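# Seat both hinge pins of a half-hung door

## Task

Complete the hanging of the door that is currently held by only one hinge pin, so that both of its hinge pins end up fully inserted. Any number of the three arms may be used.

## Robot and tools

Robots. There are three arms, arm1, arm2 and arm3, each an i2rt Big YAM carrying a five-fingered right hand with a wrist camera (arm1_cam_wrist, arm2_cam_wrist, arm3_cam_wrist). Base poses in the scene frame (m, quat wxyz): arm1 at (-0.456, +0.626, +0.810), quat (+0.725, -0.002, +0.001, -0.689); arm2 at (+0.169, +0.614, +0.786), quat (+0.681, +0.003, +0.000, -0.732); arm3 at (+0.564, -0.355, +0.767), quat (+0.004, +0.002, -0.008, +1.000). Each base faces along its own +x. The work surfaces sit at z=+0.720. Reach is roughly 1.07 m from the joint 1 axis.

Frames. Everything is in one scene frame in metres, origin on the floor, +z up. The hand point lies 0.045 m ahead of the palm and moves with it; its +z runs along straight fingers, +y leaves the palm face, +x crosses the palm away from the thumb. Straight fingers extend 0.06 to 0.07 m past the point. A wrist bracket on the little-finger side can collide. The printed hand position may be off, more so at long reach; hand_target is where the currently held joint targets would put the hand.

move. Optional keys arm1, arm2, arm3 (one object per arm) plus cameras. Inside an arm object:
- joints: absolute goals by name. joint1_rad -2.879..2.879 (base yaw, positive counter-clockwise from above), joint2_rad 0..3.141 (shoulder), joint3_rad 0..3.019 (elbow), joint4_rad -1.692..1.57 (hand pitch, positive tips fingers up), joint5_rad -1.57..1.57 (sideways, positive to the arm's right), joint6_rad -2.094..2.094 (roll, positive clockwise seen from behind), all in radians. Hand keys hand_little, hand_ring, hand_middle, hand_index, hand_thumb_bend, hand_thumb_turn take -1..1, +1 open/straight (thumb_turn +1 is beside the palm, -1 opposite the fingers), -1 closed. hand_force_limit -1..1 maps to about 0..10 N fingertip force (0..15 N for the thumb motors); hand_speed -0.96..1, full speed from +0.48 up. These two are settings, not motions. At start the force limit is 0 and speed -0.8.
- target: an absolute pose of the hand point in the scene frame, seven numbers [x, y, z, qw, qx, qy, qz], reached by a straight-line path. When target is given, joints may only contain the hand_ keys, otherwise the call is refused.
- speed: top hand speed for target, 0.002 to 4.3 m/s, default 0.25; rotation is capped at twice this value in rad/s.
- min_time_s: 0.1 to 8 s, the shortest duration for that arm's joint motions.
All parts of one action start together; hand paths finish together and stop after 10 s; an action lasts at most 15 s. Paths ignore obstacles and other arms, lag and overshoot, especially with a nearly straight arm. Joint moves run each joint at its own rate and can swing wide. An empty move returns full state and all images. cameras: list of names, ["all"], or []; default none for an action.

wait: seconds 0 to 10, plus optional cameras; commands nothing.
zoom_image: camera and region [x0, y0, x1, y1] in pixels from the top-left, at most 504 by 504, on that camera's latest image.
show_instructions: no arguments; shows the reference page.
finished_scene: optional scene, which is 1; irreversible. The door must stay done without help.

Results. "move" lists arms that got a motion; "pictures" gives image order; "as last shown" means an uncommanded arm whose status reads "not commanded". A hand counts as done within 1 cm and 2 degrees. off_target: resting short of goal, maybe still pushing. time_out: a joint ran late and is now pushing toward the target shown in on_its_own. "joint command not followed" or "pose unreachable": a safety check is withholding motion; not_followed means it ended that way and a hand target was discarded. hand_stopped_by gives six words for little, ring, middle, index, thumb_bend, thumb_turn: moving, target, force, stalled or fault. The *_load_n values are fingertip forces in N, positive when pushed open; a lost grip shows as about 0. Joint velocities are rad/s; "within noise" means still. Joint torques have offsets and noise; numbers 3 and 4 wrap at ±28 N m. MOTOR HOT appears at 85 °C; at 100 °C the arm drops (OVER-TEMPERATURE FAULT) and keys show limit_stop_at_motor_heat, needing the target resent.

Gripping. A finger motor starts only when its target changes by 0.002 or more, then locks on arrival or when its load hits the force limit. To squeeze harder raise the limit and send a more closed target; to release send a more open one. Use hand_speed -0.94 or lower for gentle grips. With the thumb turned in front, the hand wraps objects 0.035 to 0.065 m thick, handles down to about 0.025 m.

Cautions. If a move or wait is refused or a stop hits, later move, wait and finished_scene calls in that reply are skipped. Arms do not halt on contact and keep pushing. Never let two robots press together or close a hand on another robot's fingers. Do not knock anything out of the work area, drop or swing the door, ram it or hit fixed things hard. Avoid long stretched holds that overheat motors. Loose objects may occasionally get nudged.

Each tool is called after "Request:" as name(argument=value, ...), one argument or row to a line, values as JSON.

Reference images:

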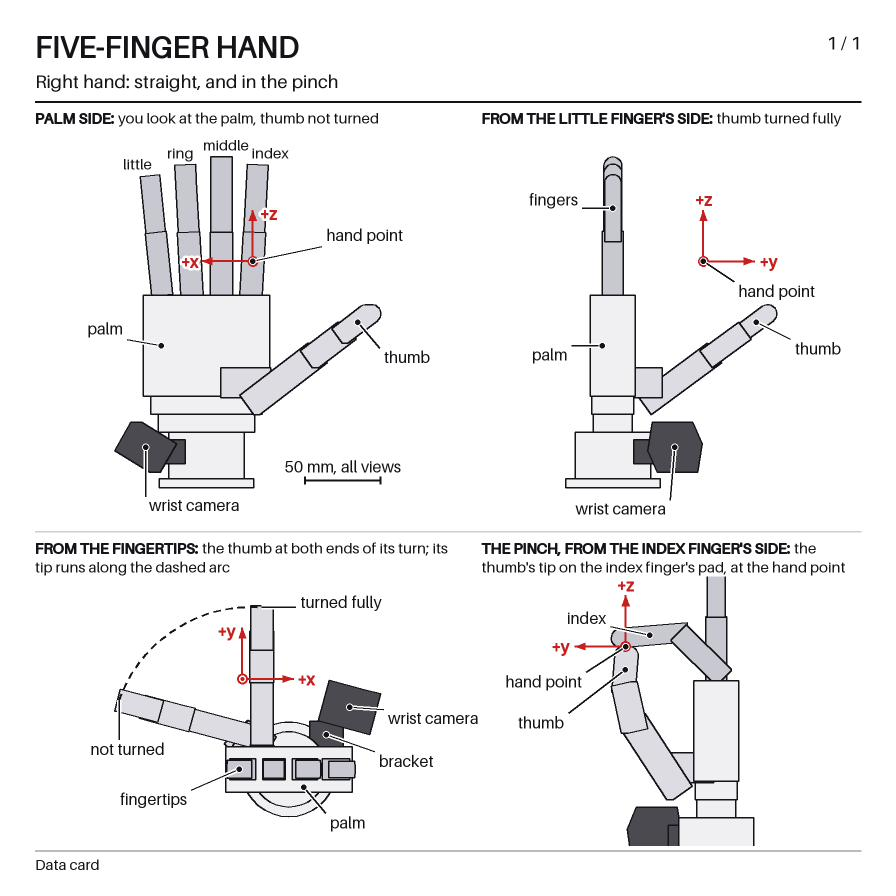

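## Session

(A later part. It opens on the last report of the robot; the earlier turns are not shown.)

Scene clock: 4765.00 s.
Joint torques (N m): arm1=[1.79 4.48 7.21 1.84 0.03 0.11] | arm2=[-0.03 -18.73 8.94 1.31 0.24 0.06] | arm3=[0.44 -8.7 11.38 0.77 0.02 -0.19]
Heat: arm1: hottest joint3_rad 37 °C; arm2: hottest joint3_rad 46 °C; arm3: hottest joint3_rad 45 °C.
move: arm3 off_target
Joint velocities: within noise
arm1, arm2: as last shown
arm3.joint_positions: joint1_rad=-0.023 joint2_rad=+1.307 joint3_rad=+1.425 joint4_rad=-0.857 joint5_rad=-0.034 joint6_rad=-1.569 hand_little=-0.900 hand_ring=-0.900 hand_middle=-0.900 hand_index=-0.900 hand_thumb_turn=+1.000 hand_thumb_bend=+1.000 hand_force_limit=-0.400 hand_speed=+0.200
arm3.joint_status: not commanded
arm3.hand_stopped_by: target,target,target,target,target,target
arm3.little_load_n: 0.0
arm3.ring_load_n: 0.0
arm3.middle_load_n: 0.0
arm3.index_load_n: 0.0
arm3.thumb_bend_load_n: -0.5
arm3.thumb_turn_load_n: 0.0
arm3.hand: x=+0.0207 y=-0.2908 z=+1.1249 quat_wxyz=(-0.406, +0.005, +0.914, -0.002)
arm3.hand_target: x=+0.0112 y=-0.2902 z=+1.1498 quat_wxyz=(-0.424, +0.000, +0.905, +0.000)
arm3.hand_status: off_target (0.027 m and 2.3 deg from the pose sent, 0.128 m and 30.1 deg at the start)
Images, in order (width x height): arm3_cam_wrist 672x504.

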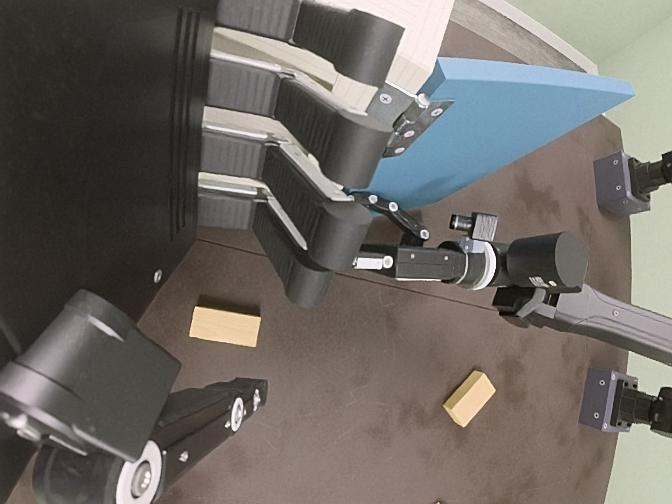

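Request:
move(
  arm3={"target":[0.02,-0.32,1.15,0.4240,0,-0.9056,0],"speed":0.15,"joints":{"hand_index":1,"hand_middle":1,"hand_ring":1,"hand_little":1}},
  cameras=["arm3_cam_wrist"],
)

Request:
zoom_image(
  camera="arm3_cam_wrist",
  region=[330, 60, 480, 280],
)

Scene clock: 4771.13 s.
Joint torques (N m): arm1=[1.73 4.48 7.21 1.84 0.03 0.11] | arm2=[-0.09 -18.43 8.98 1.31 0.24 0.06] | arm3=[0.56 -10.93 10 0.8 0.16 -0.02]
Heat: arm1: hottest joint3_rad 37 °C; arm2: hottest joint3_rad 46 °C; arm3: hottest joint3_rad 47 °C.
move: arm3 off_target
Joint velocities: within noise
arm1, arm2: as last shown
arm2.thumb_bend_load_n: 2.0
arm3.joint_positions: joint1_rad=+0.046 joint2_rad=+1.307 joint3_rad=+1.425 joint4_rad=-0.861 joint5_rad=+0.017 joint6_rad=-1.542 hand_little=+1.000 hand_ring=+1.000 hand_middle=+1.000 hand_index=+1.000 hand_thumb_turn=+1.000 hand_thumb_bend=+1.000 hand_force_limit=-0.400 hand_speed=+0.200
arm3.joint_status: all done
arm3.hand_stopped_by: target,target,target,target,target,target
arm3.little_load_n: 0.0
arm3.ring_load_n: 0.0
arm3.middle_load_n: 0.0
arm3.index_load_n: 0.0
arm3.thumb_bend_load_n: 0.0
arm3.thumb_turn_load_n: 0.0
arm3.hand: x=+0.0209 y=-0.3192 z=+1.1246 quat_wxyz=(-0.404, -0.004, +0.915, +0.002)
arm3.hand_target: x=+0.0207 y=-0.3200 z=+1.1498 quat_wxyz=(-0.424, +0.000, +0.906, +0.000)
arm3.hand_status: off_target (0.025 m and 2.5 deg from the pose sent, 0.039 m and 2.3 deg at the start)
Images, in order (width x height): arm3_cam_wrist 672x504.

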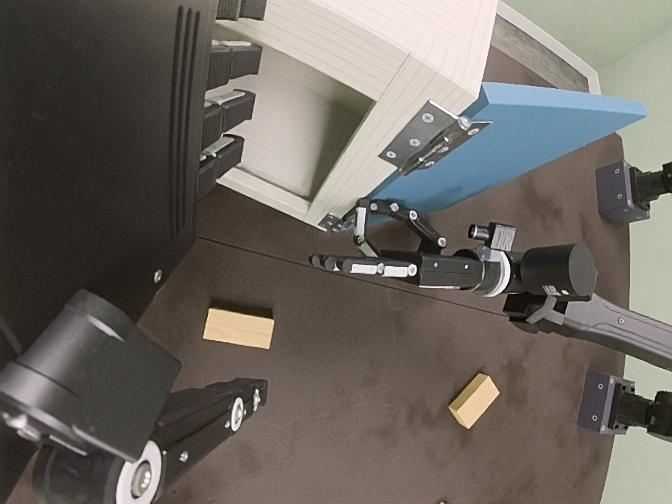

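Scaled by 2.291 from the camera's image (finer frame: 960x720).

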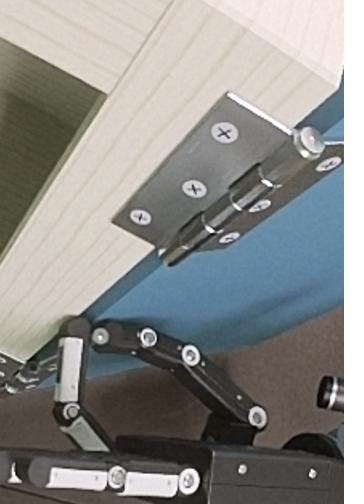

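Request:
zoom_image(
  camera="arm3_cam_wrist",
  region=[310, 180, 420, 270],
)

Scaled by 4.582 from the camera's image (finer frame: 960x720).

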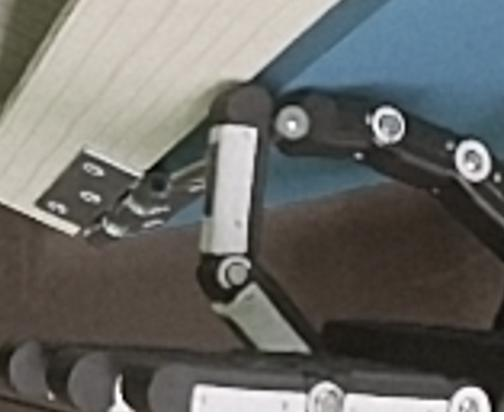

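Request:
zoom_image(
  camera="arm3_cam_wrist",
  region=[315, 195, 375, 240],
)

Scaled by 8.400 from the camera's image (finer frame: 960x720).

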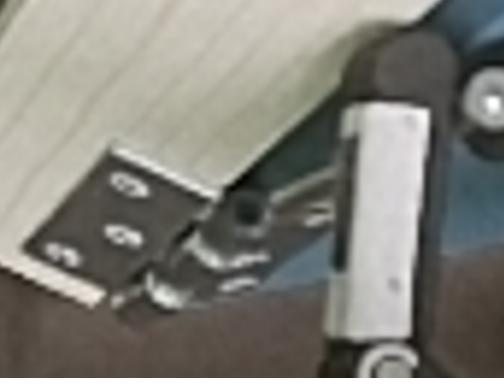

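Request:
move(
  arm3={"target":[0.06,-0.38,1.02,0.5604,-0.1501,-0.8006,-0.1501],"speed":0.3},
)

Request:
move(
  arm3={"target":[0.01,-0.42,0.935,0.646,-0.2875,-0.6459,-0.2875],"speed":0.2},
  cameras=["arm3_cam_wrist"],
)

Request:
zoom_image(
  camera="arm3_cam_wrist",
  region=[300, 100, 400, 230],
)

Scene clock: 4813.03 s.
Joint torques (N m): arm1=[1.79 4.48 7.21 1.85 0.03 0.11] | arm2=[0.03 -18.61 8.98 1.25 0.24 0.06] | arm3=[0.62 -8.41 7.25 1.65 0.43 -0.02]
Heat: arm1: hottest joint3_rad 37 °C; arm2: hottest joint2_rad 46 °C; arm3: hottest joint3_rad 50 °C.
move: arm3 done
Joint velocities: within noise
arm1, arm2: as last shown
arm2.thumb_bend_load_n: 1.5
arm3.joint_positions: joint1_rad=+0.390 joint2_rad=+1.287 joint3_rad=+0.921 joint4_rad=-0.138 joint5_rad=+0.762 joint6_rad=-1.291 hand_little=+1.000 hand_ring=+1.000 hand_middle=+1.000 hand_index=+1.000 hand_thumb_turn=+1.000 hand_thumb_bend=+1.000 hand_force_limit=-0.400 hand_speed=+0.200
arm3.joint_status: not commanded
arm3.hand_stopped_by: target,target,target,target,target,target
arm3.little_load_n: 0.0
arm3.ring_load_n: 0.0
arm3.middle_load_n: 0.0
arm3.index_load_n: 0.0
arm3.thumb_bend_load_n: 0.0
arm3.thumb_turn_load_n: 0.0
arm3.hand: x=+0.0623 y=-0.3784 z=+1.0177 quat_wxyz=(-0.553, +0.143, +0.806, +0.156)
arm3.hand_target: x=+0.0601 y=-0.3799 z=+1.0201 quat_wxyz=(-0.560, +0.150, +0.801, +0.150)
arm3.hand_status: done (0.004 m and 1.4 deg from the pose sent, 0.127 m and 33.2 deg at the start)
pictures: none

Scene clock: 4815.63 s.
Joint torques (N m): arm1=[1.79 4.48 7.23 1.84 0.03 0.11] | arm2=[-0.15 -18.55 9.01 1.26 0.25 0.04] | arm3=[0.97 -12.81 7.56 1.35 0.18 -0.18]
Heat: arm1: hottest joint3_rad 37 °C; arm2: hottest joint2_rad 46 °C; arm3: hottest joint3_rad 49 °C.
move: arm3 off_target
Joint velocities: within noise
arm1, arm2: as last shown
arm2.thumb_bend_load_n: 2.0
arm3.joint_positions: joint1_rad=+0.483 joint2_rad=+1.826 joint3_rad=+1.013 joint4_rad=+0.712 joint5_rad=+1.319 joint6_rad=-1.489 hand_little=+1.000 hand_ring=+1.000 hand_middle=+1.000 hand_index=+1.000 hand_thumb_turn=+1.000 hand_thumb_bend=+1.000 hand_force_limit=-0.400 hand_speed=+0.200
arm3.joint_status: not commanded
arm3.hand_stopped_by: target,target,target,target,target,target
arm3.little_load_n: 0.0
arm3.ring_load_n: 0.0
arm3.middle_load_n: 0.0
arm3.index_load_n: 0.0
arm3.thumb_bend_load_n: 0.0
arm3.thumb_turn_load_n: 0.0
arm3.hand: x=+0.0198 y=-0.4105 z=+0.9285 quat_wxyz=(-0.638, +0.283, +0.652, +0.296)
arm3.hand_target: x=+0.0105 y=-0.4199 z=+0.9350 quat_wxyz=(-0.646, +0.288, +0.646, +0.287)
arm3.hand_status: off_target (0.015 m and 1.6 deg from the pose sent, 0.106 m and 30.9 deg at the start)
Images, in order (width x height): arm3_cam_wrist 672x504.

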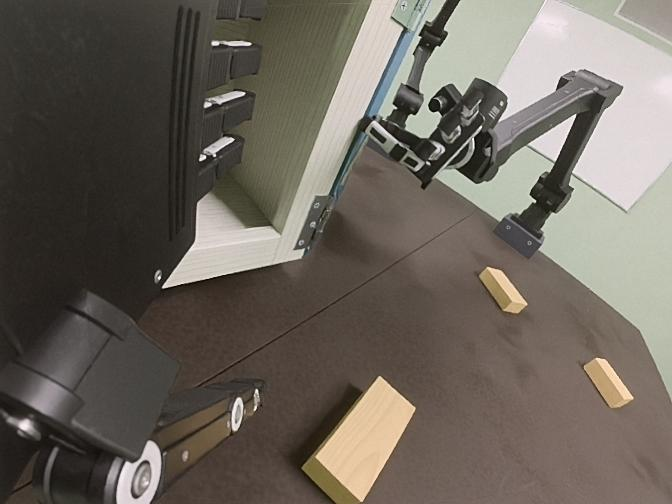

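Scaled by 3.877 from the camera's image (finer frame: 960x720).

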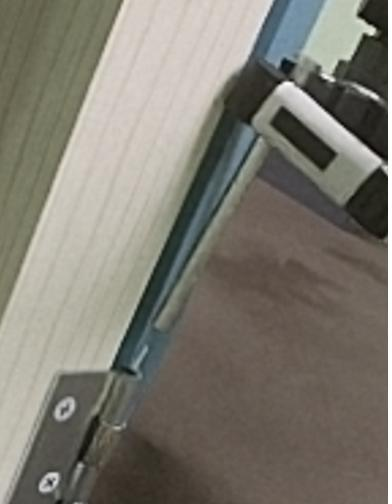

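Request:
move(
  arm3={"target":[0.06,-0.345,0.92,0.7071,0,-0.7071,0],"speed":0.2},
  cameras=["arm3_cam_wrist"],
)

Request:
zoom_image(
  camera="arm3_cam_wrist",
  region=[380, 110, 480, 240],
)

Scene clock: 4828.40 s.
Joint torques (N m): arm1=[1.79 4.48 7.2 1.83 0.03 0.11] | arm2=[-0.03 -18.61 9.05 1.26 0.24 0.06] | arm3=[0.44 -8.94 4.27 2.06 -0.02 -0.17]
Heat: arm1: hottest joint3_rad 37 °C; arm2: hottest joint2_rad 46 °C; arm3: hottest joint3_rad 47 °C.
move: arm3 off_target
Joint velocities: within noise
arm1, arm2: as last shown
arm3.joint_positions: joint1_rad=+0.162 joint2_rad=+1.481 joint3_rad=+0.419 joint4_rad=+1.025 joint5_rad=+0.152 joint6_rad=-1.546 hand_little=+1.000 hand_ring=+1.000 hand_middle=+1.000 hand_index=+1.000 hand_thumb_turn=+1.000 hand_thumb_bend=+1.000 hand_force_limit=-0.400 hand_speed=+0.200
arm3.joint_status: not commanded
arm3.hand_stopped_by: target,target,target,target,target,target
arm3.little_load_n: -0.5
arm3.ring_load_n: 0.0
arm3.middle_load_n: 0.0
arm3.index_load_n: 0.0
arm3.thumb_bend_load_n: 0.0
arm3.thumb_turn_load_n: 0.0
arm3.hand: x=+0.0596 y=-0.3468 z=+0.9078 quat_wxyz=(-0.696, +0.000, +0.718, -0.002)
arm3.hand_target: x=+0.0600 y=-0.3449 z=+0.9198 quat_wxyz=(-0.707, +0.000, +0.707, +0.000)
arm3.hand_status: off_target (0.012 m and 1.9 deg from the pose sent, 0.077 m and 48.4 deg at the start)
Images, in order (width x height): arm3_cam_wrist 672x504.

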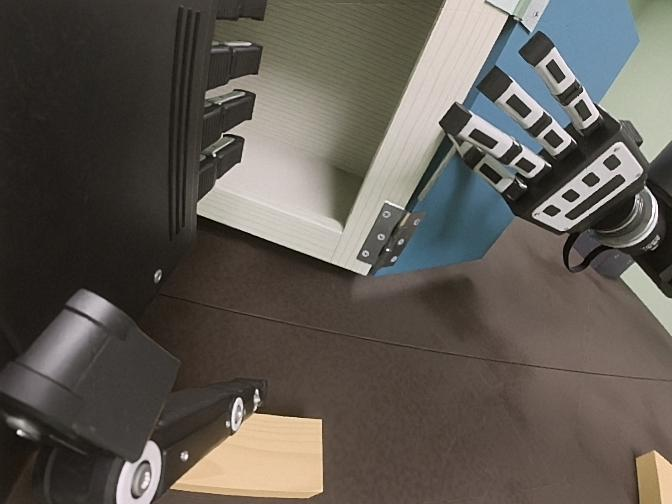

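Scaled by 3.877 from the camera's image (finer frame: 960x720).

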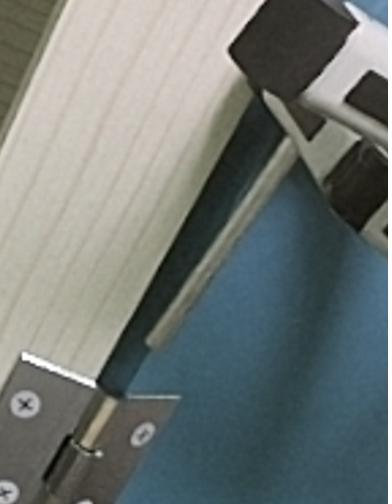

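Request:
move(
  arm2={"target":[-0.064,-0.255,0.962,0.5311,0.5876,-0.3798,0.4778],"speed":0.06},
  cameras=["arm3_cam_wrist","arm2_cam_wrist"],
)

Request:
zoom_image(
  camera="arm3_cam_wrist",
  region=[380, 110, 480, 240],
)

Scene clock: 4855.13 s.
Joint torques (N m): arm1=[1.79 4.54 7.2 1.84 0.03 0.11] | arm2=[-0.03 -18.2 12.29 1.01 0.18 -0.04] | arm3=[0.21 -8.88 4.26 2.07 0 -0.17]
Heat: arm1: hottest joint3_rad 37 °C; arm2: hottest joint2_rad 46 °C; arm3: hottest joint3_rad 44 °C.
move: arm2 off_target
Joint velocities: within noise
arm1, arm3: as last shown
arm1.thumb_bend_load_n: 0.5
arm2.joint_positions: joint1_rad=-0.225 joint2_rad=+2.207 joint3_rad=+1.586 joint4_rad=+0.625 joint5_rad=-0.452 joint6_rad=-1.823 hand_little=+1.000 hand_ring=+1.000 hand_middle=+1.000 hand_index=-0.161 hand_thumb_turn=-0.650 hand_thumb_bend=+0.050 hand_force_limit=+0.100 hand_speed=-0.900
arm2.joint_status: not commanded
arm2.hand_stopped_by: target,target,target,force,target,target
arm2.little_load_n: 0.0
arm2.ring_load_n: 0.0
arm2.middle_load_n: 0.0
arm2.index_load_n: 4.5
arm2.thumb_bend_load_n: 2.0
arm2.thumb_turn_load_n: 0.0
arm2.hand: x=-0.0680 y=-0.2451 z=+0.9394 quat_wxyz=(+0.523, +0.590, -0.390, +0.476)
arm2.hand_target: x=-0.0636 y=-0.2538 z=+0.9621 quat_wxyz=(+0.531, +0.588, -0.380, +0.478)
arm2.hand_status: off_target (0.025 m and 1.5 deg from the pose sent, 0.019 m and 7.0 deg at the start)
arm3.little_load_n: 0.0
pictures: arm2_cam_wrist, arm3_cam_wrist
Images, in order (width x height): arm2_cam_wrist 672x504, arm3_cam_wrist 672x504.

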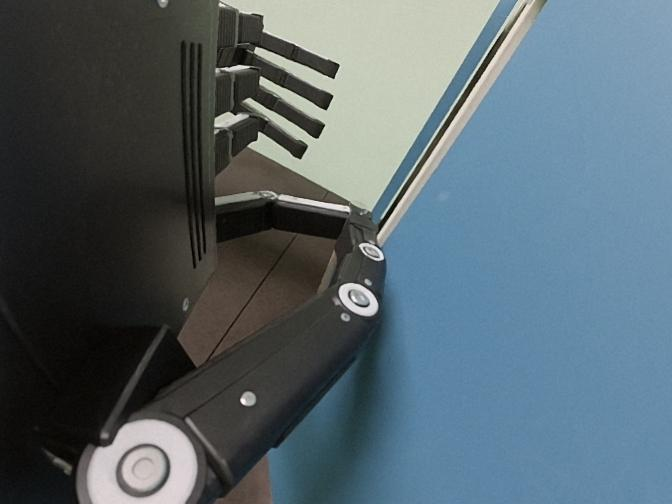

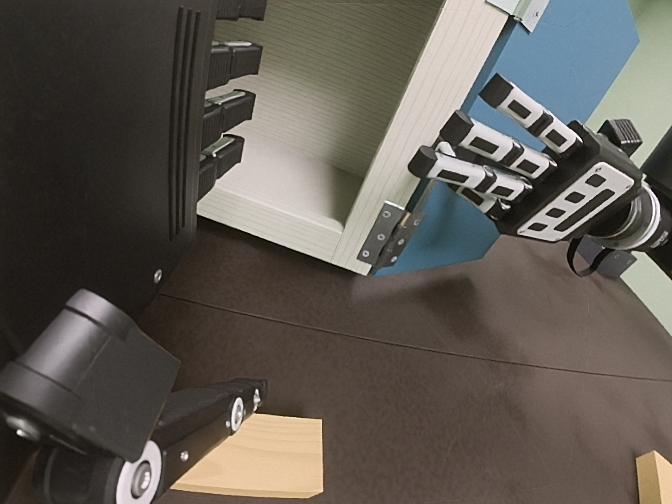

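Scaled by 3.877 from the camera's image (finer frame: 960x720).

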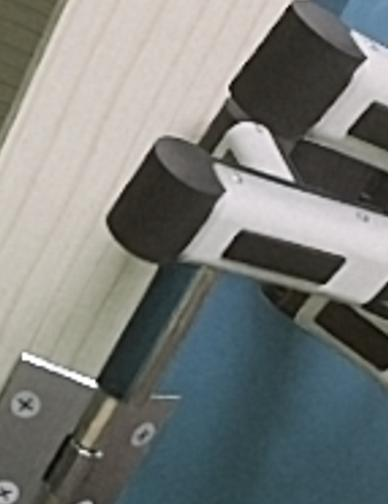

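Request:
zoom_image(
  camera="arm3_cam_wrist",
  region=[395, 170, 445, 230],
)

Scaled by 8.400 from the camera's image (finer frame: 960x720).

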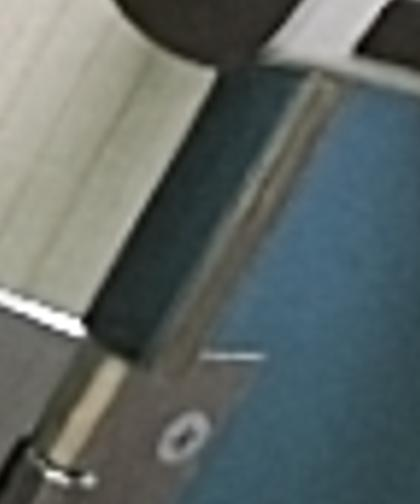

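Request:
move(
  arm2={"target":[-0.065,-0.262,0.977,0.5311,0.5876,-0.3798,0.4778],"speed":0.06},
  cameras=["arm3_cam_wrist"],
)

Request:
zoom_image(
  camera="arm3_cam_wrist",
  region=[385, 150, 445, 230],
)

Scene clock: 4889.50 s.
Joint torques (N m): arm1=[1.73 4.48 7.21 1.84 0.03 0.11] | arm2=[0.32 -18.84 13.35 1.28 0.15 -0.04] | arm3=[0.21 -8.94 4.27 2.07 0 -0.17]
Heat: arm1: hottest joint3_rad 37 °C; arm2: hottest joint3_rad 49 °C; arm3: hottest joint3_rad 42 °C.
move: arm2 off_target
Joint velocities: within noise
arm1, arm3: as last shown
arm1.thumb_bend_load_n: 0.0
arm2.joint_positions: joint1_rad=-0.225 joint2_rad=+2.206 joint3_rad=+1.607 joint4_rad=+0.579 joint5_rad=-0.450 joint6_rad=-1.823 hand_little=+1.000 hand_ring=+1.000 hand_middle=+1.000 hand_index=-0.161 hand_thumb_turn=-0.650 hand_thumb_bend=+0.050 hand_force_limit=+0.100 hand_speed=-0.900
arm2.joint_status: not commanded
arm2.hand_stopped_by: target,target,target,force,target,target
arm2.little_load_n: 0.0
arm2.ring_load_n: 0.0
arm2.middle_load_n: 0.0
arm2.index_load_n: 4.5
arm2.thumb_bend_load_n: 2.0
arm2.thumb_turn_load_n: 0.0
arm2.hand: x=-0.0689 y=-0.2492 z=+0.9407 quat_wxyz=(+0.515, +0.594, -0.397, +0.473)
arm2.hand_target: x=-0.0644 y=-0.2597 z=+0.9770 quat_wxyz=(+0.531, +0.587, -0.380, +0.478)
arm2.hand_status: off_target (0.039 m and 2.9 deg from the pose sent, 0.041 m and 1.5 deg at the start)
arm3.thumb_bend_load_n: 0.5
Images, in order (width x height): arm3_cam_wrist 672x504.

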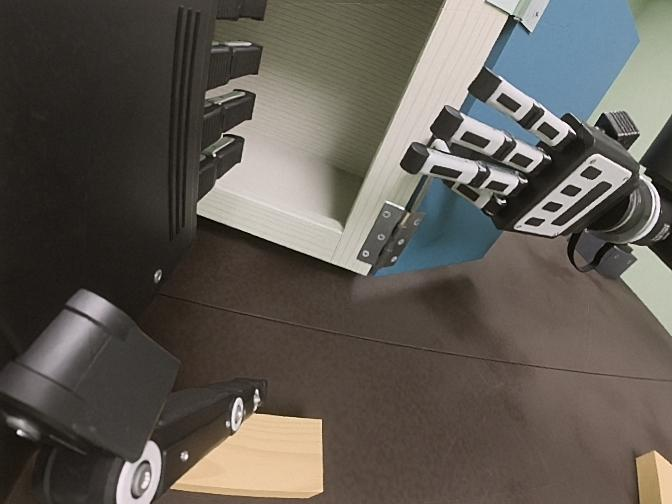

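Scaled by 6.300 from the camera's image (finer frame: 960x720).

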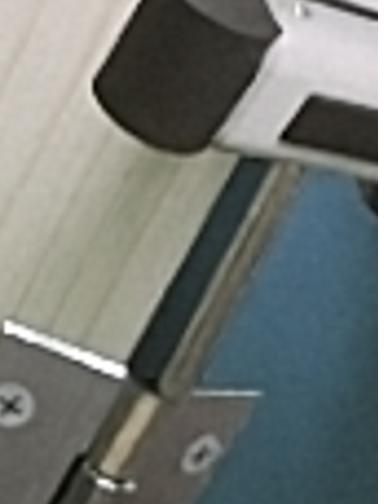

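Request:
move(
  arm2={"target":[-0.066,-0.262,0.995,0.5311,0.5876,-0.3798,0.4778],"speed":0.08},
  arm3={"target":[0.01,-0.42,0.935,0.646,-0.2875,-0.6459,-0.2875],"speed":0.2},
  cameras=["arm3_cam_wrist"],
)

Request:
zoom_image(
  camera="arm3_cam_wrist",
  region=[300, 100, 400, 230],
)

Scene clock: 4897.27 s.
Joint torques (N m): arm1=[1.73 4.48 7.21 1.85 0.04 0.11] | arm2=[-0.09 -19.31 13.83 1.39 0.09 -0.05] | arm3=[0.85 -13.16 7.83 0.53 0.19 -0.02]
Heat: arm1: hottest joint3_rad 37 °C; arm2: hottest joint3_rad 50 °C; arm3: hottest joint3_rad 42 °C.
move: arm2 off_target; arm3 off_target
Joint velocities: within noise
arm1.joint_positions: joint1_rad=+0.540 joint2_rad=+0.643 joint3_rad=+1.569 joint4_rad=-1.489 joint5_rad=+0.222 joint6_rad=-1.308 hand_little=+1.000 hand_ring=+1.000 hand_middle=+1.000 hand_index=+1.000 hand_thumb_turn=+1.000 hand_thumb_bend=+1.000 hand_force_limit=+0.000 hand_speed=-0.800
arm1.joint_status: not commanded
arm1.hand_stopped_by: target,target,target,target,target,target
arm1.little_load_n: 0.0
arm1.ring_load_n: 0.0
arm1.middle_load_n: 0.0
arm1.index_load_n: 0.0
arm1.thumb_bend_load_n: 0.0
arm1.thumb_turn_load_n: 0.0
arm1.hand: x=-0.4302 y=+0.4273 z=+1.3542 quat_wxyz=(+0.261, +0.677, -0.549, +0.414)
arm1.hand_target: x=-0.4304 y=+0.4313 z=+1.3581 quat_wxyz=(+0.258, +0.677, -0.548, +0.418)
arm1.hand_status: not commanded
arm2.joint_positions: joint1_rad=-0.225 joint2_rad=+2.190 joint3_rad=+1.611 joint4_rad=+0.543 joint5_rad=-0.450 joint6_rad=-1.823 hand_little=+1.000 hand_ring=+1.000 hand_middle=+1.000 hand_index=-0.161 hand_thumb_turn=-0.650 hand_thumb_bend=+0.050 hand_force_limit=+0.100 hand_speed=-0.900
arm2.joint_status: not commanded
arm2.hand_stopped_by: target,target,target,force,target,target
arm2.little_load_n: 0.0
arm2.ring_load_n: 0.0
arm2.middle_load_n: 0.0
arm2.index_load_n: 4.5
arm2.thumb_bend_load_n: 2.0
arm2.thumb_turn_load_n: 0.0
arm2.hand: x=-0.0689 y=-0.2490 z=+0.9471 quat_wxyz=(+0.510, +0.597, -0.402, +0.471)
arm2.hand_target: x=-0.0652 y=-0.2590 z=+0.9952 quat_wxyz=(+0.531, +0.587, -0.380, +0.478)
arm2.hand_status: off_target (0.050 m and 3.7 deg from the pose sent, 0.056 m and 2.8 deg at the start)
arm3.joint_positions: joint1_rad=+0.485 joint2_rad=+1.832 joint3_rad=+1.007 joint4_rad=+0.742 joint5_rad=+1.318 joint6_rad=-1.516 hand_little=+1.000 hand_ring=+1.000 hand_middle=+1.000 hand_index=+1.000 hand_thumb_turn=+1.000 hand_thumb_bend=+1.000 hand_force_limit=-0.400 hand_speed=+0.200
arm3.joint_status: not commanded
arm3.hand_stopped_by: target,target,target,target,target,target
arm3.little_load_n: 0.0
arm3.ring_load_n: 0.0
arm3.middle_load_n: 0.0
arm3.index_load_n: 0.0
arm3.thumb_bend_load_n: 0.0
arm3.thumb_turn_load_n: 0.0
arm3.hand: x=+0.0206 y=-0.4109 z=+0.9271 quat_wxyz=(-0.639, +0.278, +0.652, +0.299)
arm3.hand_target: x=+0.0105 y=-0.4200 z=+0.9350 quat_wxyz=(-0.646, +0.287, +0.646, +0.288)
arm3.hand_status: off_target (0.016 m and 2.0 deg from the pose sent, 0.092 m and 48.1 deg at the start)
Images, in order (width x height): arm3_cam_wrist 672x504.

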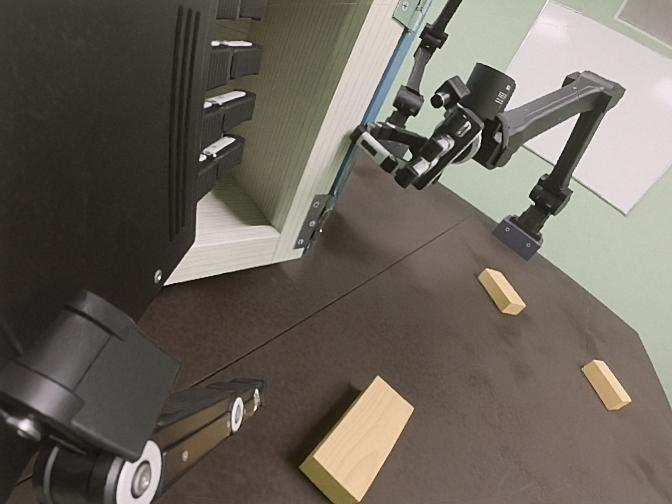

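Scaled by 3.877 from the camera's image (finer frame: 960x720).

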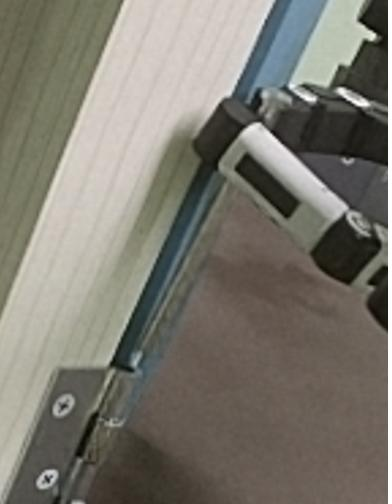

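Request:
zoom_image(
  camera="arm3_cam_wrist",
  region=[320, 150, 370, 210],
)

Scaled by 8.400 from the camera's image (finer frame: 960x720).

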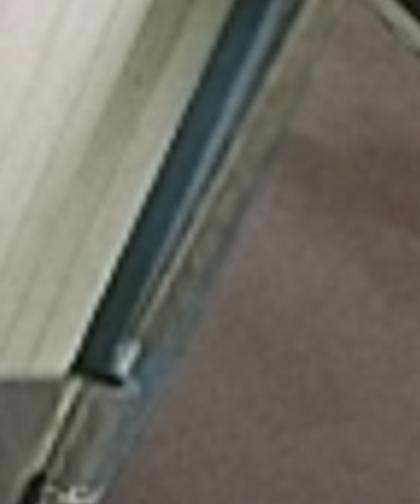

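Request:
move(
  arm2={"joints":{"joint1_rad":-0.236,"joint2_rad":2.19,"joint3_rad":1.62,"joint4_rad":0.59,"joint5_rad":-0.45,"joint6_rad":-1.823},"min_time_s":1.5},
  cameras=["arm3_cam_wrist"],
)

Request:
zoom_image(
  camera="arm3_cam_wrist",
  region=[320, 130, 380, 210],
)

Scene clock: 4938.60 s.
Joint torques (N m): arm1=[1.79 4.48 7.21 1.83 0.03 0.11] | arm2=[-1.49 -17.61 10.43 2.41 0 -0.01] | arm3=[0.91 -13.22 7.83 0.51 0.2 -0.02]
Heat: arm1: hottest joint3_rad 37 °C; arm2: hottest joint3_rad 50 °C; arm3: hottest joint3_rad 43 °C.
move: arm2 done
Joint velocities: within noise
arm1, arm3: as last shown
arm2.joint_positions: joint1_rad=-0.225 joint2_rad=+2.190 joint3_rad=+1.611 joint4_rad=+0.570 joint5_rad=-0.450 joint6_rad=-1.823 hand_little=+1.000 hand_ring=+1.000 hand_middle=+1.000 hand_index=-0.161 hand_thumb_turn=-0.650 hand_thumb_bend=+0.050 hand_force_limit=+0.100 hand_speed=-0.900
arm2.joint_status: all done
arm2.hand_stopped_by: target,target,target,force,target,target
arm2.little_load_n: -0.5
arm2.ring_load_n: 0.0
arm2.middle_load_n: 0.0
arm2.index_load_n: 4.5
arm2.thumb_bend_load_n: 2.0
arm2.thumb_turn_load_n: 0.0
arm2.hand: x=-0.0697 y=-0.2494 z=+0.9547 quat_wxyz=(+0.520, +0.592, -0.394, +0.474)
arm2.hand_target: x=-0.0795 y=-0.2489 z=+0.9652 quat_wxyz=(+0.531, +0.585, -0.388, +0.474)
arm2.hand_status: not commanded
arm3.joint_positions: joint1_rad=+0.485 joint2_rad=+1.832 joint3_rad=+1.007 joint4_rad=+0.742 joint5_rad=+1.318 joint6_rad=-1.515 hand_little=+1.000 hand_ring=+1.000 hand_middle=+1.000 hand_index=+1.000 hand_thumb_turn=+1.000 hand_thumb_bend=+1.000 hand_force_limit=-0.400 hand_speed=+0.200
arm3.hand: x=+0.0206 y=-0.4109 z=+0.9271 quat_wxyz=(-0.639, +0.279, +0.652, +0.299)
arm3.hand_target: x=+0.0105 y=-0.4200 z=+0.9351 quat_wxyz=(-0.646, +0.287, +0.646, +0.287)
Images, in order (width x height): arm3_cam_wrist 672x504.

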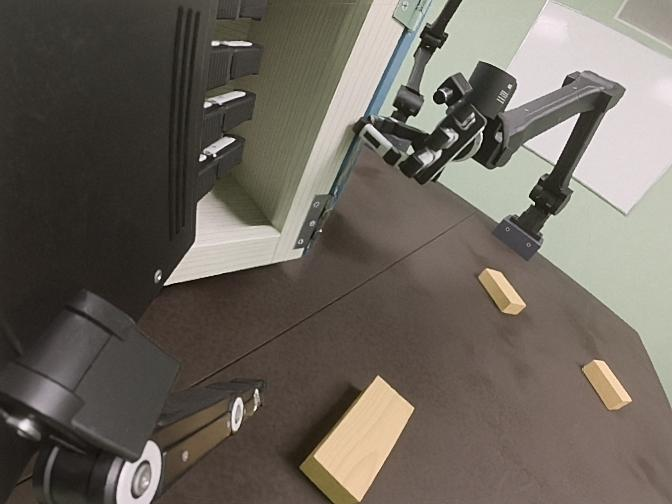

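Scaled by 6.300 from the camera's image (finer frame: 960x720).

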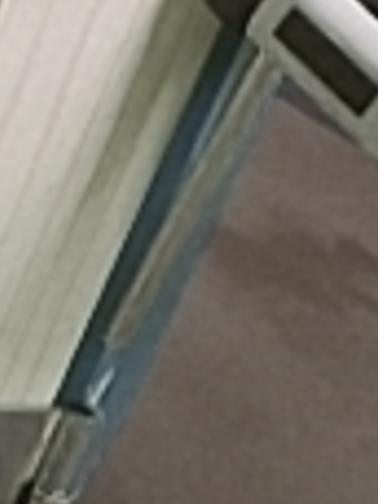

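Request:
move(
  arm3={"target":[0.06,-0.345,0.92,0.7071,0,-0.7071,0],"speed":0.2},
  cameras=["arm3_cam_wrist"],
)

Request:
zoom_image(
  camera="arm3_cam_wrist",
  region=[385, 150, 445, 230],
)

Scene clock: 4950.87 s.
Joint torques (N m): arm1=[1.73 4.48 7.21 1.84 0.03 0.11] | arm2=[-1.26 -17.73 10.4 2.43 -0.01 0.02] | arm3=[0.15 -8.88 4.27 2.07 0.01 -0.17]
Heat: arm1: hottest joint3_rad 37 °C; arm2: hottest joint3_rad 50 °C; arm3: hottest joint3_rad 43 °C.
move: arm3 off_target
Joint velocities: within noise
arm1, arm2: as last shown
arm1.thumb_bend_load_n: -0.5
arm2.little_load_n: 0.0
arm3.joint_positions: joint1_rad=+0.162 joint2_rad=+1.481 joint3_rad=+0.419 joint4_rad=+1.025 joint5_rad=+0.152 joint6_rad=-1.546 hand_little=+1.000 hand_ring=+1.000 hand_middle=+1.000 hand_index=+1.000 hand_thumb_turn=+1.000 hand_thumb_bend=+1.000 hand_force_limit=-0.400 hand_speed=+0.200
arm3.joint_status: not commanded
arm3.hand_stopped_by: target,target,target,target,target,target
arm3.little_load_n: 0.0
arm3.ring_load_n: 0.0
arm3.middle_load_n: 0.0
arm3.index_load_n: 0.0
arm3.thumb_bend_load_n: -0.5
arm3.thumb_turn_load_n: 0.0
arm3.hand: x=+0.0596 y=-0.3469 z=+0.9078 quat_wxyz=(-0.696, +0.000, +0.718, -0.002)
arm3.hand_target: x=+0.0600 y=-0.3450 z=+0.9198 quat_wxyz=(-0.707, +0.000, +0.707, +0.000)
arm3.hand_status: off_target (0.012 m and 1.9 deg from the pose sent, 0.077 m and 48.2 deg at the start)
Images, in order (width x height): arm3_cam_wrist 672x504.

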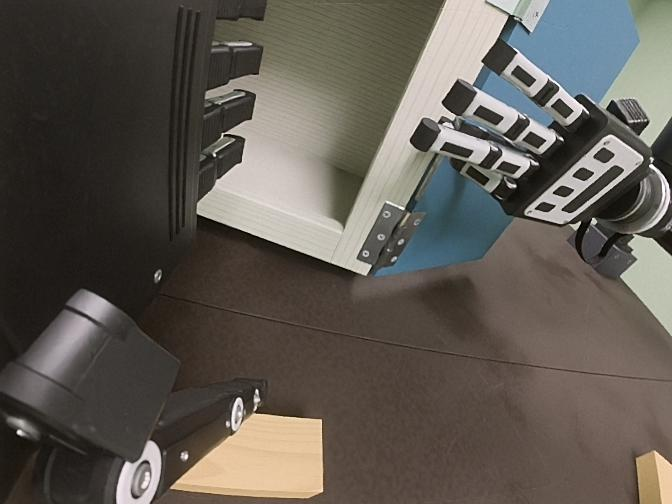

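Scaled by 6.300 from the camera's image (finer frame: 960x720).

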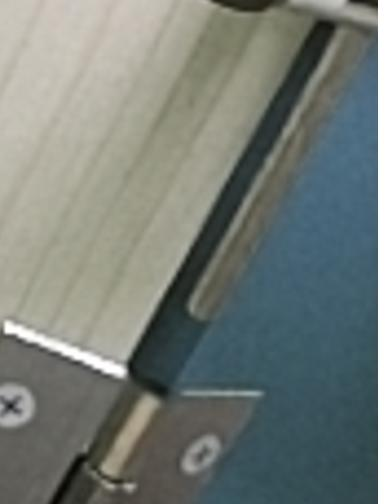

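Request:
move(
  arm2={"joints":{"joint1_rad":-0.236,"joint2_rad":2.215,"joint3_rad":1.607,"joint4_rad":0.628,"joint5_rad":-0.45,"joint6_rad":-1.823},"min_time_s":1.5},
  cameras=["arm3_cam_wrist"],
)

Request:
zoom_image(
  camera="arm3_cam_wrist",
  region=[385, 150, 445, 230],
)

Scene clock: 4965.50 s.
Joint torques (N m): arm1=[1.73 4.48 7.21 1.85 0.04 0.11] | arm2=[-1.26 -15.85 9.28 2.44 0 0] | arm3=[0.26 -8.88 4.27 2.04 0 -0.17]
Heat: arm1: hottest joint3_rad 37 °C; arm2: hottest joint3_rad 49 °C; arm3: hottest joint3_rad 42 °C.
move: arm2 done
Joint velocities: within noise
arm1, arm3: as last shown
arm1.thumb_bend_load_n: 0.0
arm2.joint_positions: joint1_rad=-0.225 joint2_rad=+2.190 joint3_rad=+1.611 joint4_rad=+0.609 joint5_rad=-0.450 joint6_rad=-1.823 hand_little=+1.000 hand_ring=+1.000 hand_middle=+1.000 hand_index=-0.161 hand_thumb_turn=-0.650 hand_thumb_bend=+0.050 hand_force_limit=+0.100 hand_speed=-0.900
arm2.joint_status: all done
arm2.hand_stopped_by: target,target,target,force,target,target
arm2.little_load_n: 0.5
arm2.ring_load_n: 0.0
arm2.middle_load_n: 0.0
arm2.index_load_n: 4.5
arm2.thumb_bend_load_n: 2.0
arm2.thumb_turn_load_n: 0.0
arm2.hand: x=-0.0699 y=-0.2499 z=+0.9650 quat_wxyz=(+0.532, +0.585, -0.382, +0.478)
arm2.hand_target: x=-0.0791 y=-0.2475 z=+0.9460 quat_wxyz=(+0.531, +0.585, -0.388, +0.474)
arm2.hand_status: not commanded
arm3.thumb_bend_load_n: 0.0
Images, in order (width x height): arm3_cam_wrist 672x504.

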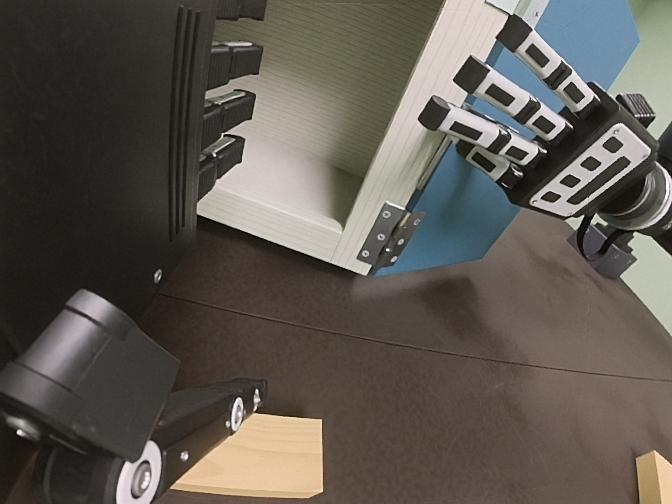

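Scaled by 6.300 from the camera's image (finer frame: 960x720).

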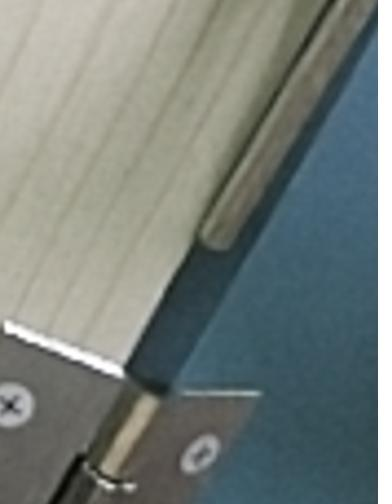

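Request:
move(
  arm2={"joints":{"joint1_rad":-0.236,"joint2_rad":2.24,"joint3_rad":1.600,"joint4_rad":0.640,"joint5_rad":-0.45,"joint6_rad":-1.823},"min_time_s":1.5},
  cameras=["arm3_cam_wrist"],
)

Request:
zoom_image(
  camera="arm3_cam_wrist",
  region=[385, 150, 445, 230],
)

Scene clock: 4973.87 s.
Joint torques (N m): arm1=[1.79 4.54 7.21 1.84 0.03 0.11] | arm2=[-1.26 -15.85 9.28 2.45 -0.01 0.01] | arm3=[0.15 -8.94 4.26 2.04 -0.01 -0.17]
Heat: arm1: hottest joint3_rad 37 °C; arm2: hottest joint3_rad 48 °C; arm3: hottest joint3_rad 42 °C.
move: arm2 done
Joint velocities: within noise
arm1, arm3: as last shown
arm1.thumb_bend_load_n: 0.5
arm2.joint_positions: joint1_rad=-0.225 joint2_rad=+2.216 joint3_rad=+1.603 joint4_rad=+0.620 joint5_rad=-0.450 joint6_rad=-1.823 hand_little=+1.000 hand_ring=+1.000 hand_middle=+1.000 hand_index=-0.161 hand_thumb_turn=-0.650 hand_thumb_bend=+0.050 hand_force_limit=+0.100 hand_speed=-0.900
arm2.joint_status: all done
arm2.hand_stopped_by: target,target,target,force,target,target
arm2.little_load_n: 0.0
arm2.ring_load_n: 0.0
arm2.middle_load_n: 0.0
arm2.index_load_n: 4.5
arm2.thumb_bend_load_n: 2.0
arm2.thumb_turn_load_n: 0.0
arm2.hand: x=-0.0696 y=-0.2490 z=+0.9405 quat_wxyz=(+0.524, +0.589, -0.389, +0.475)
arm2.hand_target: x=-0.0787 y=-0.2465 z=+0.9236 quat_wxyz=(+0.525, +0.588, -0.395, +0.472)
arm2.hand_status: not commanded
Images, in order (width x height): arm3_cam_wrist 672x504.

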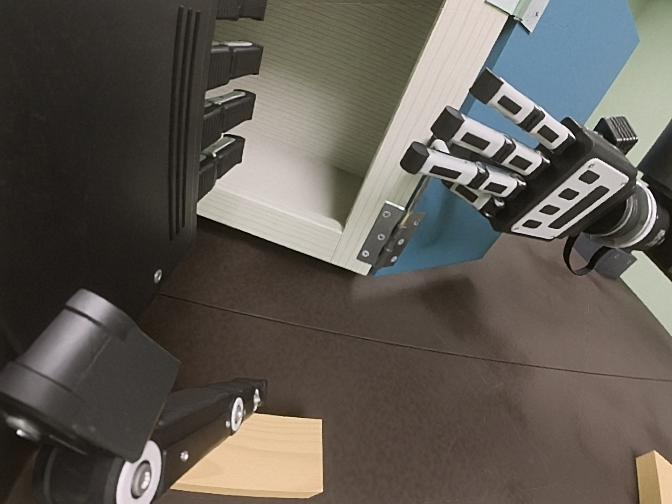

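Scaled by 6.300 from the camera's image (finer frame: 960x720).

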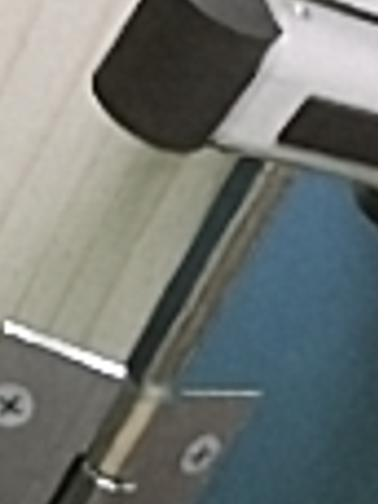

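Request:
zoom_image(
  camera="arm3_cam_wrist",
  region=[395, 190, 430, 230],
)

Scaled by 12.600 from the camera's image (finer frame: 960x720).

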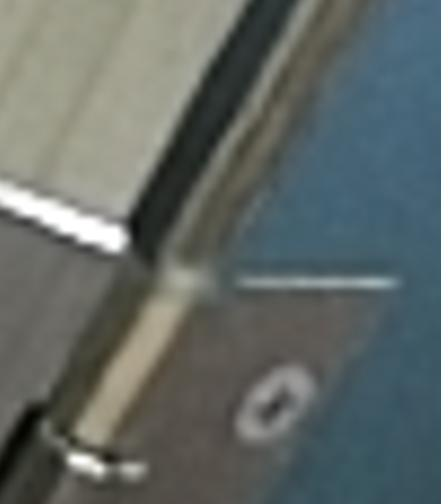

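Request:
move(
  arm3={"target":[0.01,-0.42,0.935,0.646,-0.2875,-0.6459,-0.2875],"speed":0.2},
  cameras=["arm3_cam_wrist"],
)

Request:
zoom_image(
  camera="arm3_cam_wrist",
  region=[315, 165, 360, 215],
)

Request:
zoom_image(
  camera="arm3_cam_wrist",
  region=[300, 100, 400, 230],
)

Scene clock: 4986.63 s.
Joint torques (N m): arm1=[1.79 4.54 7.21 1.85 0.03 0.11] | arm2=[-1.14 -16.09 9.22 2.39 -0.01 0] | arm3=[0.85 -13.22 7.84 0.57 0.2 -0.01]
Heat: arm1: hottest joint3_rad 37 °C; arm2: hottest joint3_rad 49 °C; arm3: hottest joint3_rad 42 °C.
move: arm3 off_target
Joint velocities: within noise
arm1, arm2: as last shown
arm1.thumb_bend_load_n: 0.0
arm3.joint_positions: joint1_rad=+0.485 joint2_rad=+1.832 joint3_rad=+1.007 joint4_rad=+0.742 joint5_rad=+1.318 joint6_rad=-1.516 hand_little=+1.000 hand_ring=+1.000 hand_middle=+1.000 hand_index=+1.000 hand_thumb_turn=+1.000 hand_thumb_bend=+1.000 hand_force_limit=-0.400 hand_speed=+0.200
arm3.joint_status: not commanded
arm3.hand_stopped_by: target,target,target,target,target,target
arm3.little_load_n: 0.0
arm3.ring_load_n: 0.0
arm3.middle_load_n: 0.0
arm3.index_load_n: 0.0
arm3.thumb_bend_load_n: 0.0
arm3.thumb_turn_load_n: 0.0
arm3.hand: x=+0.0206 y=-0.4109 z=+0.9271 quat_wxyz=(-0.639, +0.278, +0.652, +0.299)
arm3.hand_target: x=+0.0105 y=-0.4200 z=+0.9350 quat_wxyz=(-0.646, +0.287, +0.646, +0.288)
arm3.hand_status: off_target (0.016 m and 2.0 deg from the pose sent, 0.092 m and 48.1 deg at the start)
Images, in order (width x height): arm3_cam_wrist 672x504.

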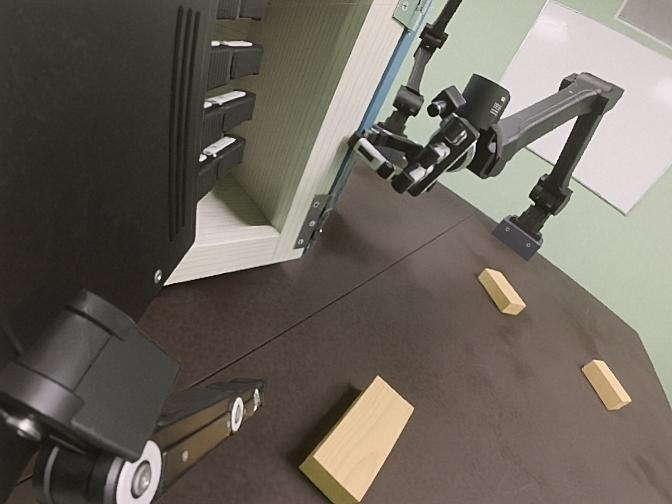

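Scaled by 10.080 from the camera's image (finer frame: 960x720).

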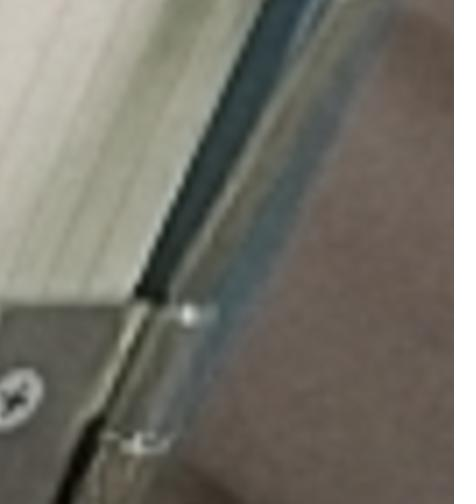

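Scaled by 3.877 from the camera's image (finer frame: 960x720).

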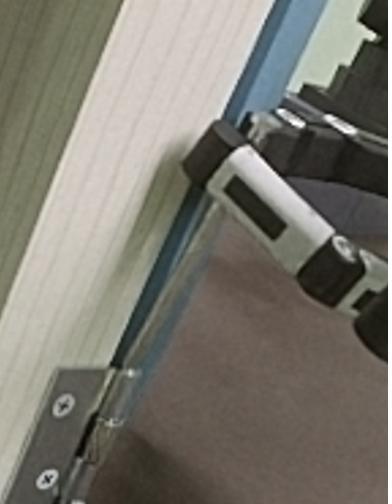

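Request:
move(
  arm2={"joints":{"joint1_rad":-0.236,"joint2_rad":2.262,"joint3_rad":1.594,"joint4_rad":0.652,"joint5_rad":-0.45,"joint6_rad":-1.823},"min_time_s":1.5},
  cameras=["arm3_cam_wrist"],
)

Request:
zoom_image(
  camera="arm3_cam_wrist",
  region=[315, 165, 360, 215],
)

Request:
zoom_image(
  camera="arm3_cam_wrist",
  region=[300, 100, 400, 230],
)

Scene clock: 4994.27 s.
Joint torques (N m): arm1=[1.79 4.48 7.21 1.84 0.04 0.11] | arm2=[-1.14 -15.38 8.69 2.09 -0.01 0.01] | arm3=[0.91 -13.22 7.82 0.51 0.2 -0.01]
Heat: arm1: hottest joint3_rad 37 °C; arm2: hottest joint3_rad 49 °C; arm3: hottest joint3_rad 42 °C.
move: arm2 done
Joint velocities: within noise
arm1, arm3: as last shown
arm2.joint_positions: joint1_rad=-0.225 joint2_rad=+2.226 joint3_rad=+1.603 joint4_rad=+0.641 joint5_rad=-0.450 joint6_rad=-1.823 hand_little=+1.000 hand_ring=+1.000 hand_middle=+1.000 hand_index=-0.161 hand_thumb_turn=-0.650 hand_thumb_bend=+0.050 hand_force_limit=+0.100 hand_speed=-0.900
arm2.joint_status: all done
arm2.hand_stopped_by: target,target,target,force,target,target
arm2.little_load_n: 0.0
arm2.ring_load_n: 0.0
arm2.middle_load_n: 0.0
arm2.index_load_n: 4.5
arm2.thumb_bend_load_n: 2.0
arm2.thumb_turn_load_n: -0.5
arm2.hand: x=-0.0697 y=-0.2495 z=+0.9374 quat_wxyz=(+0.528, +0.587, -0.386, +0.476)
arm2.hand_target: x=-0.0782 y=-0.2453 z=+0.9044 quat_wxyz=(+0.519, +0.591, -0.399, +0.471)
arm2.hand_status: not commanded
arm3.joint_positions: joint1_rad=+0.485 joint2_rad=+1.832 joint3_rad=+1.007 joint4_rad=+0.742 joint5_rad=+1.318 joint6_rad=-1.515 hand_little=+1.000 hand_ring=+1.000 hand_middle=+1.000 hand_index=+1.000 hand_thumb_turn=+1.000 hand_thumb_bend=+1.000 hand_force_limit=-0.400 hand_speed=+0.200
arm3.hand: x=+0.0206 y=-0.4109 z=+0.9271 quat_wxyz=(-0.639, +0.279, +0.652, +0.299)
arm3.hand_target: x=+0.0105 y=-0.4200 z=+0.9350 quat_wxyz=(-0.646, +0.287, +0.646, +0.287)
Images, in order (width x height): arm3_cam_wrist 672x504.

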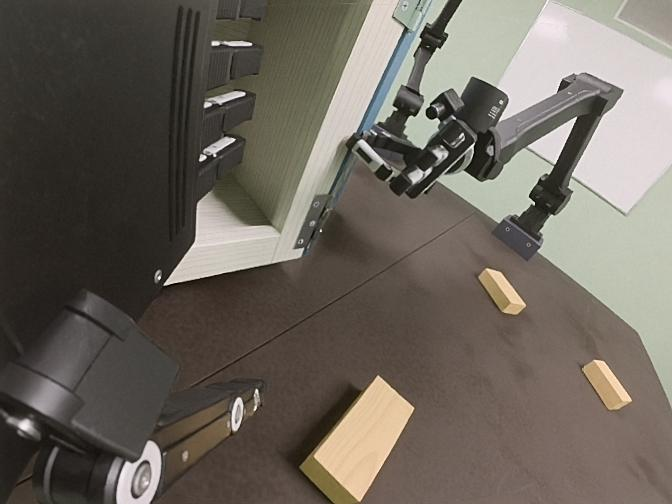

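Scaled by 10.080 from the camera's image (finer frame: 960x720).

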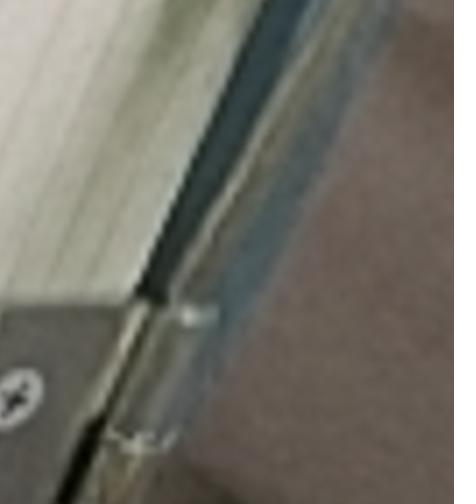

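Scaled by 3.877 from the camera's image (finer frame: 960x720).

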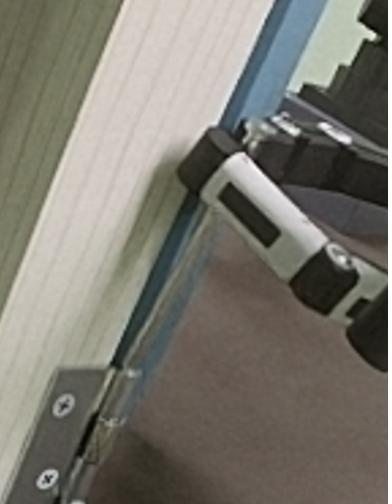

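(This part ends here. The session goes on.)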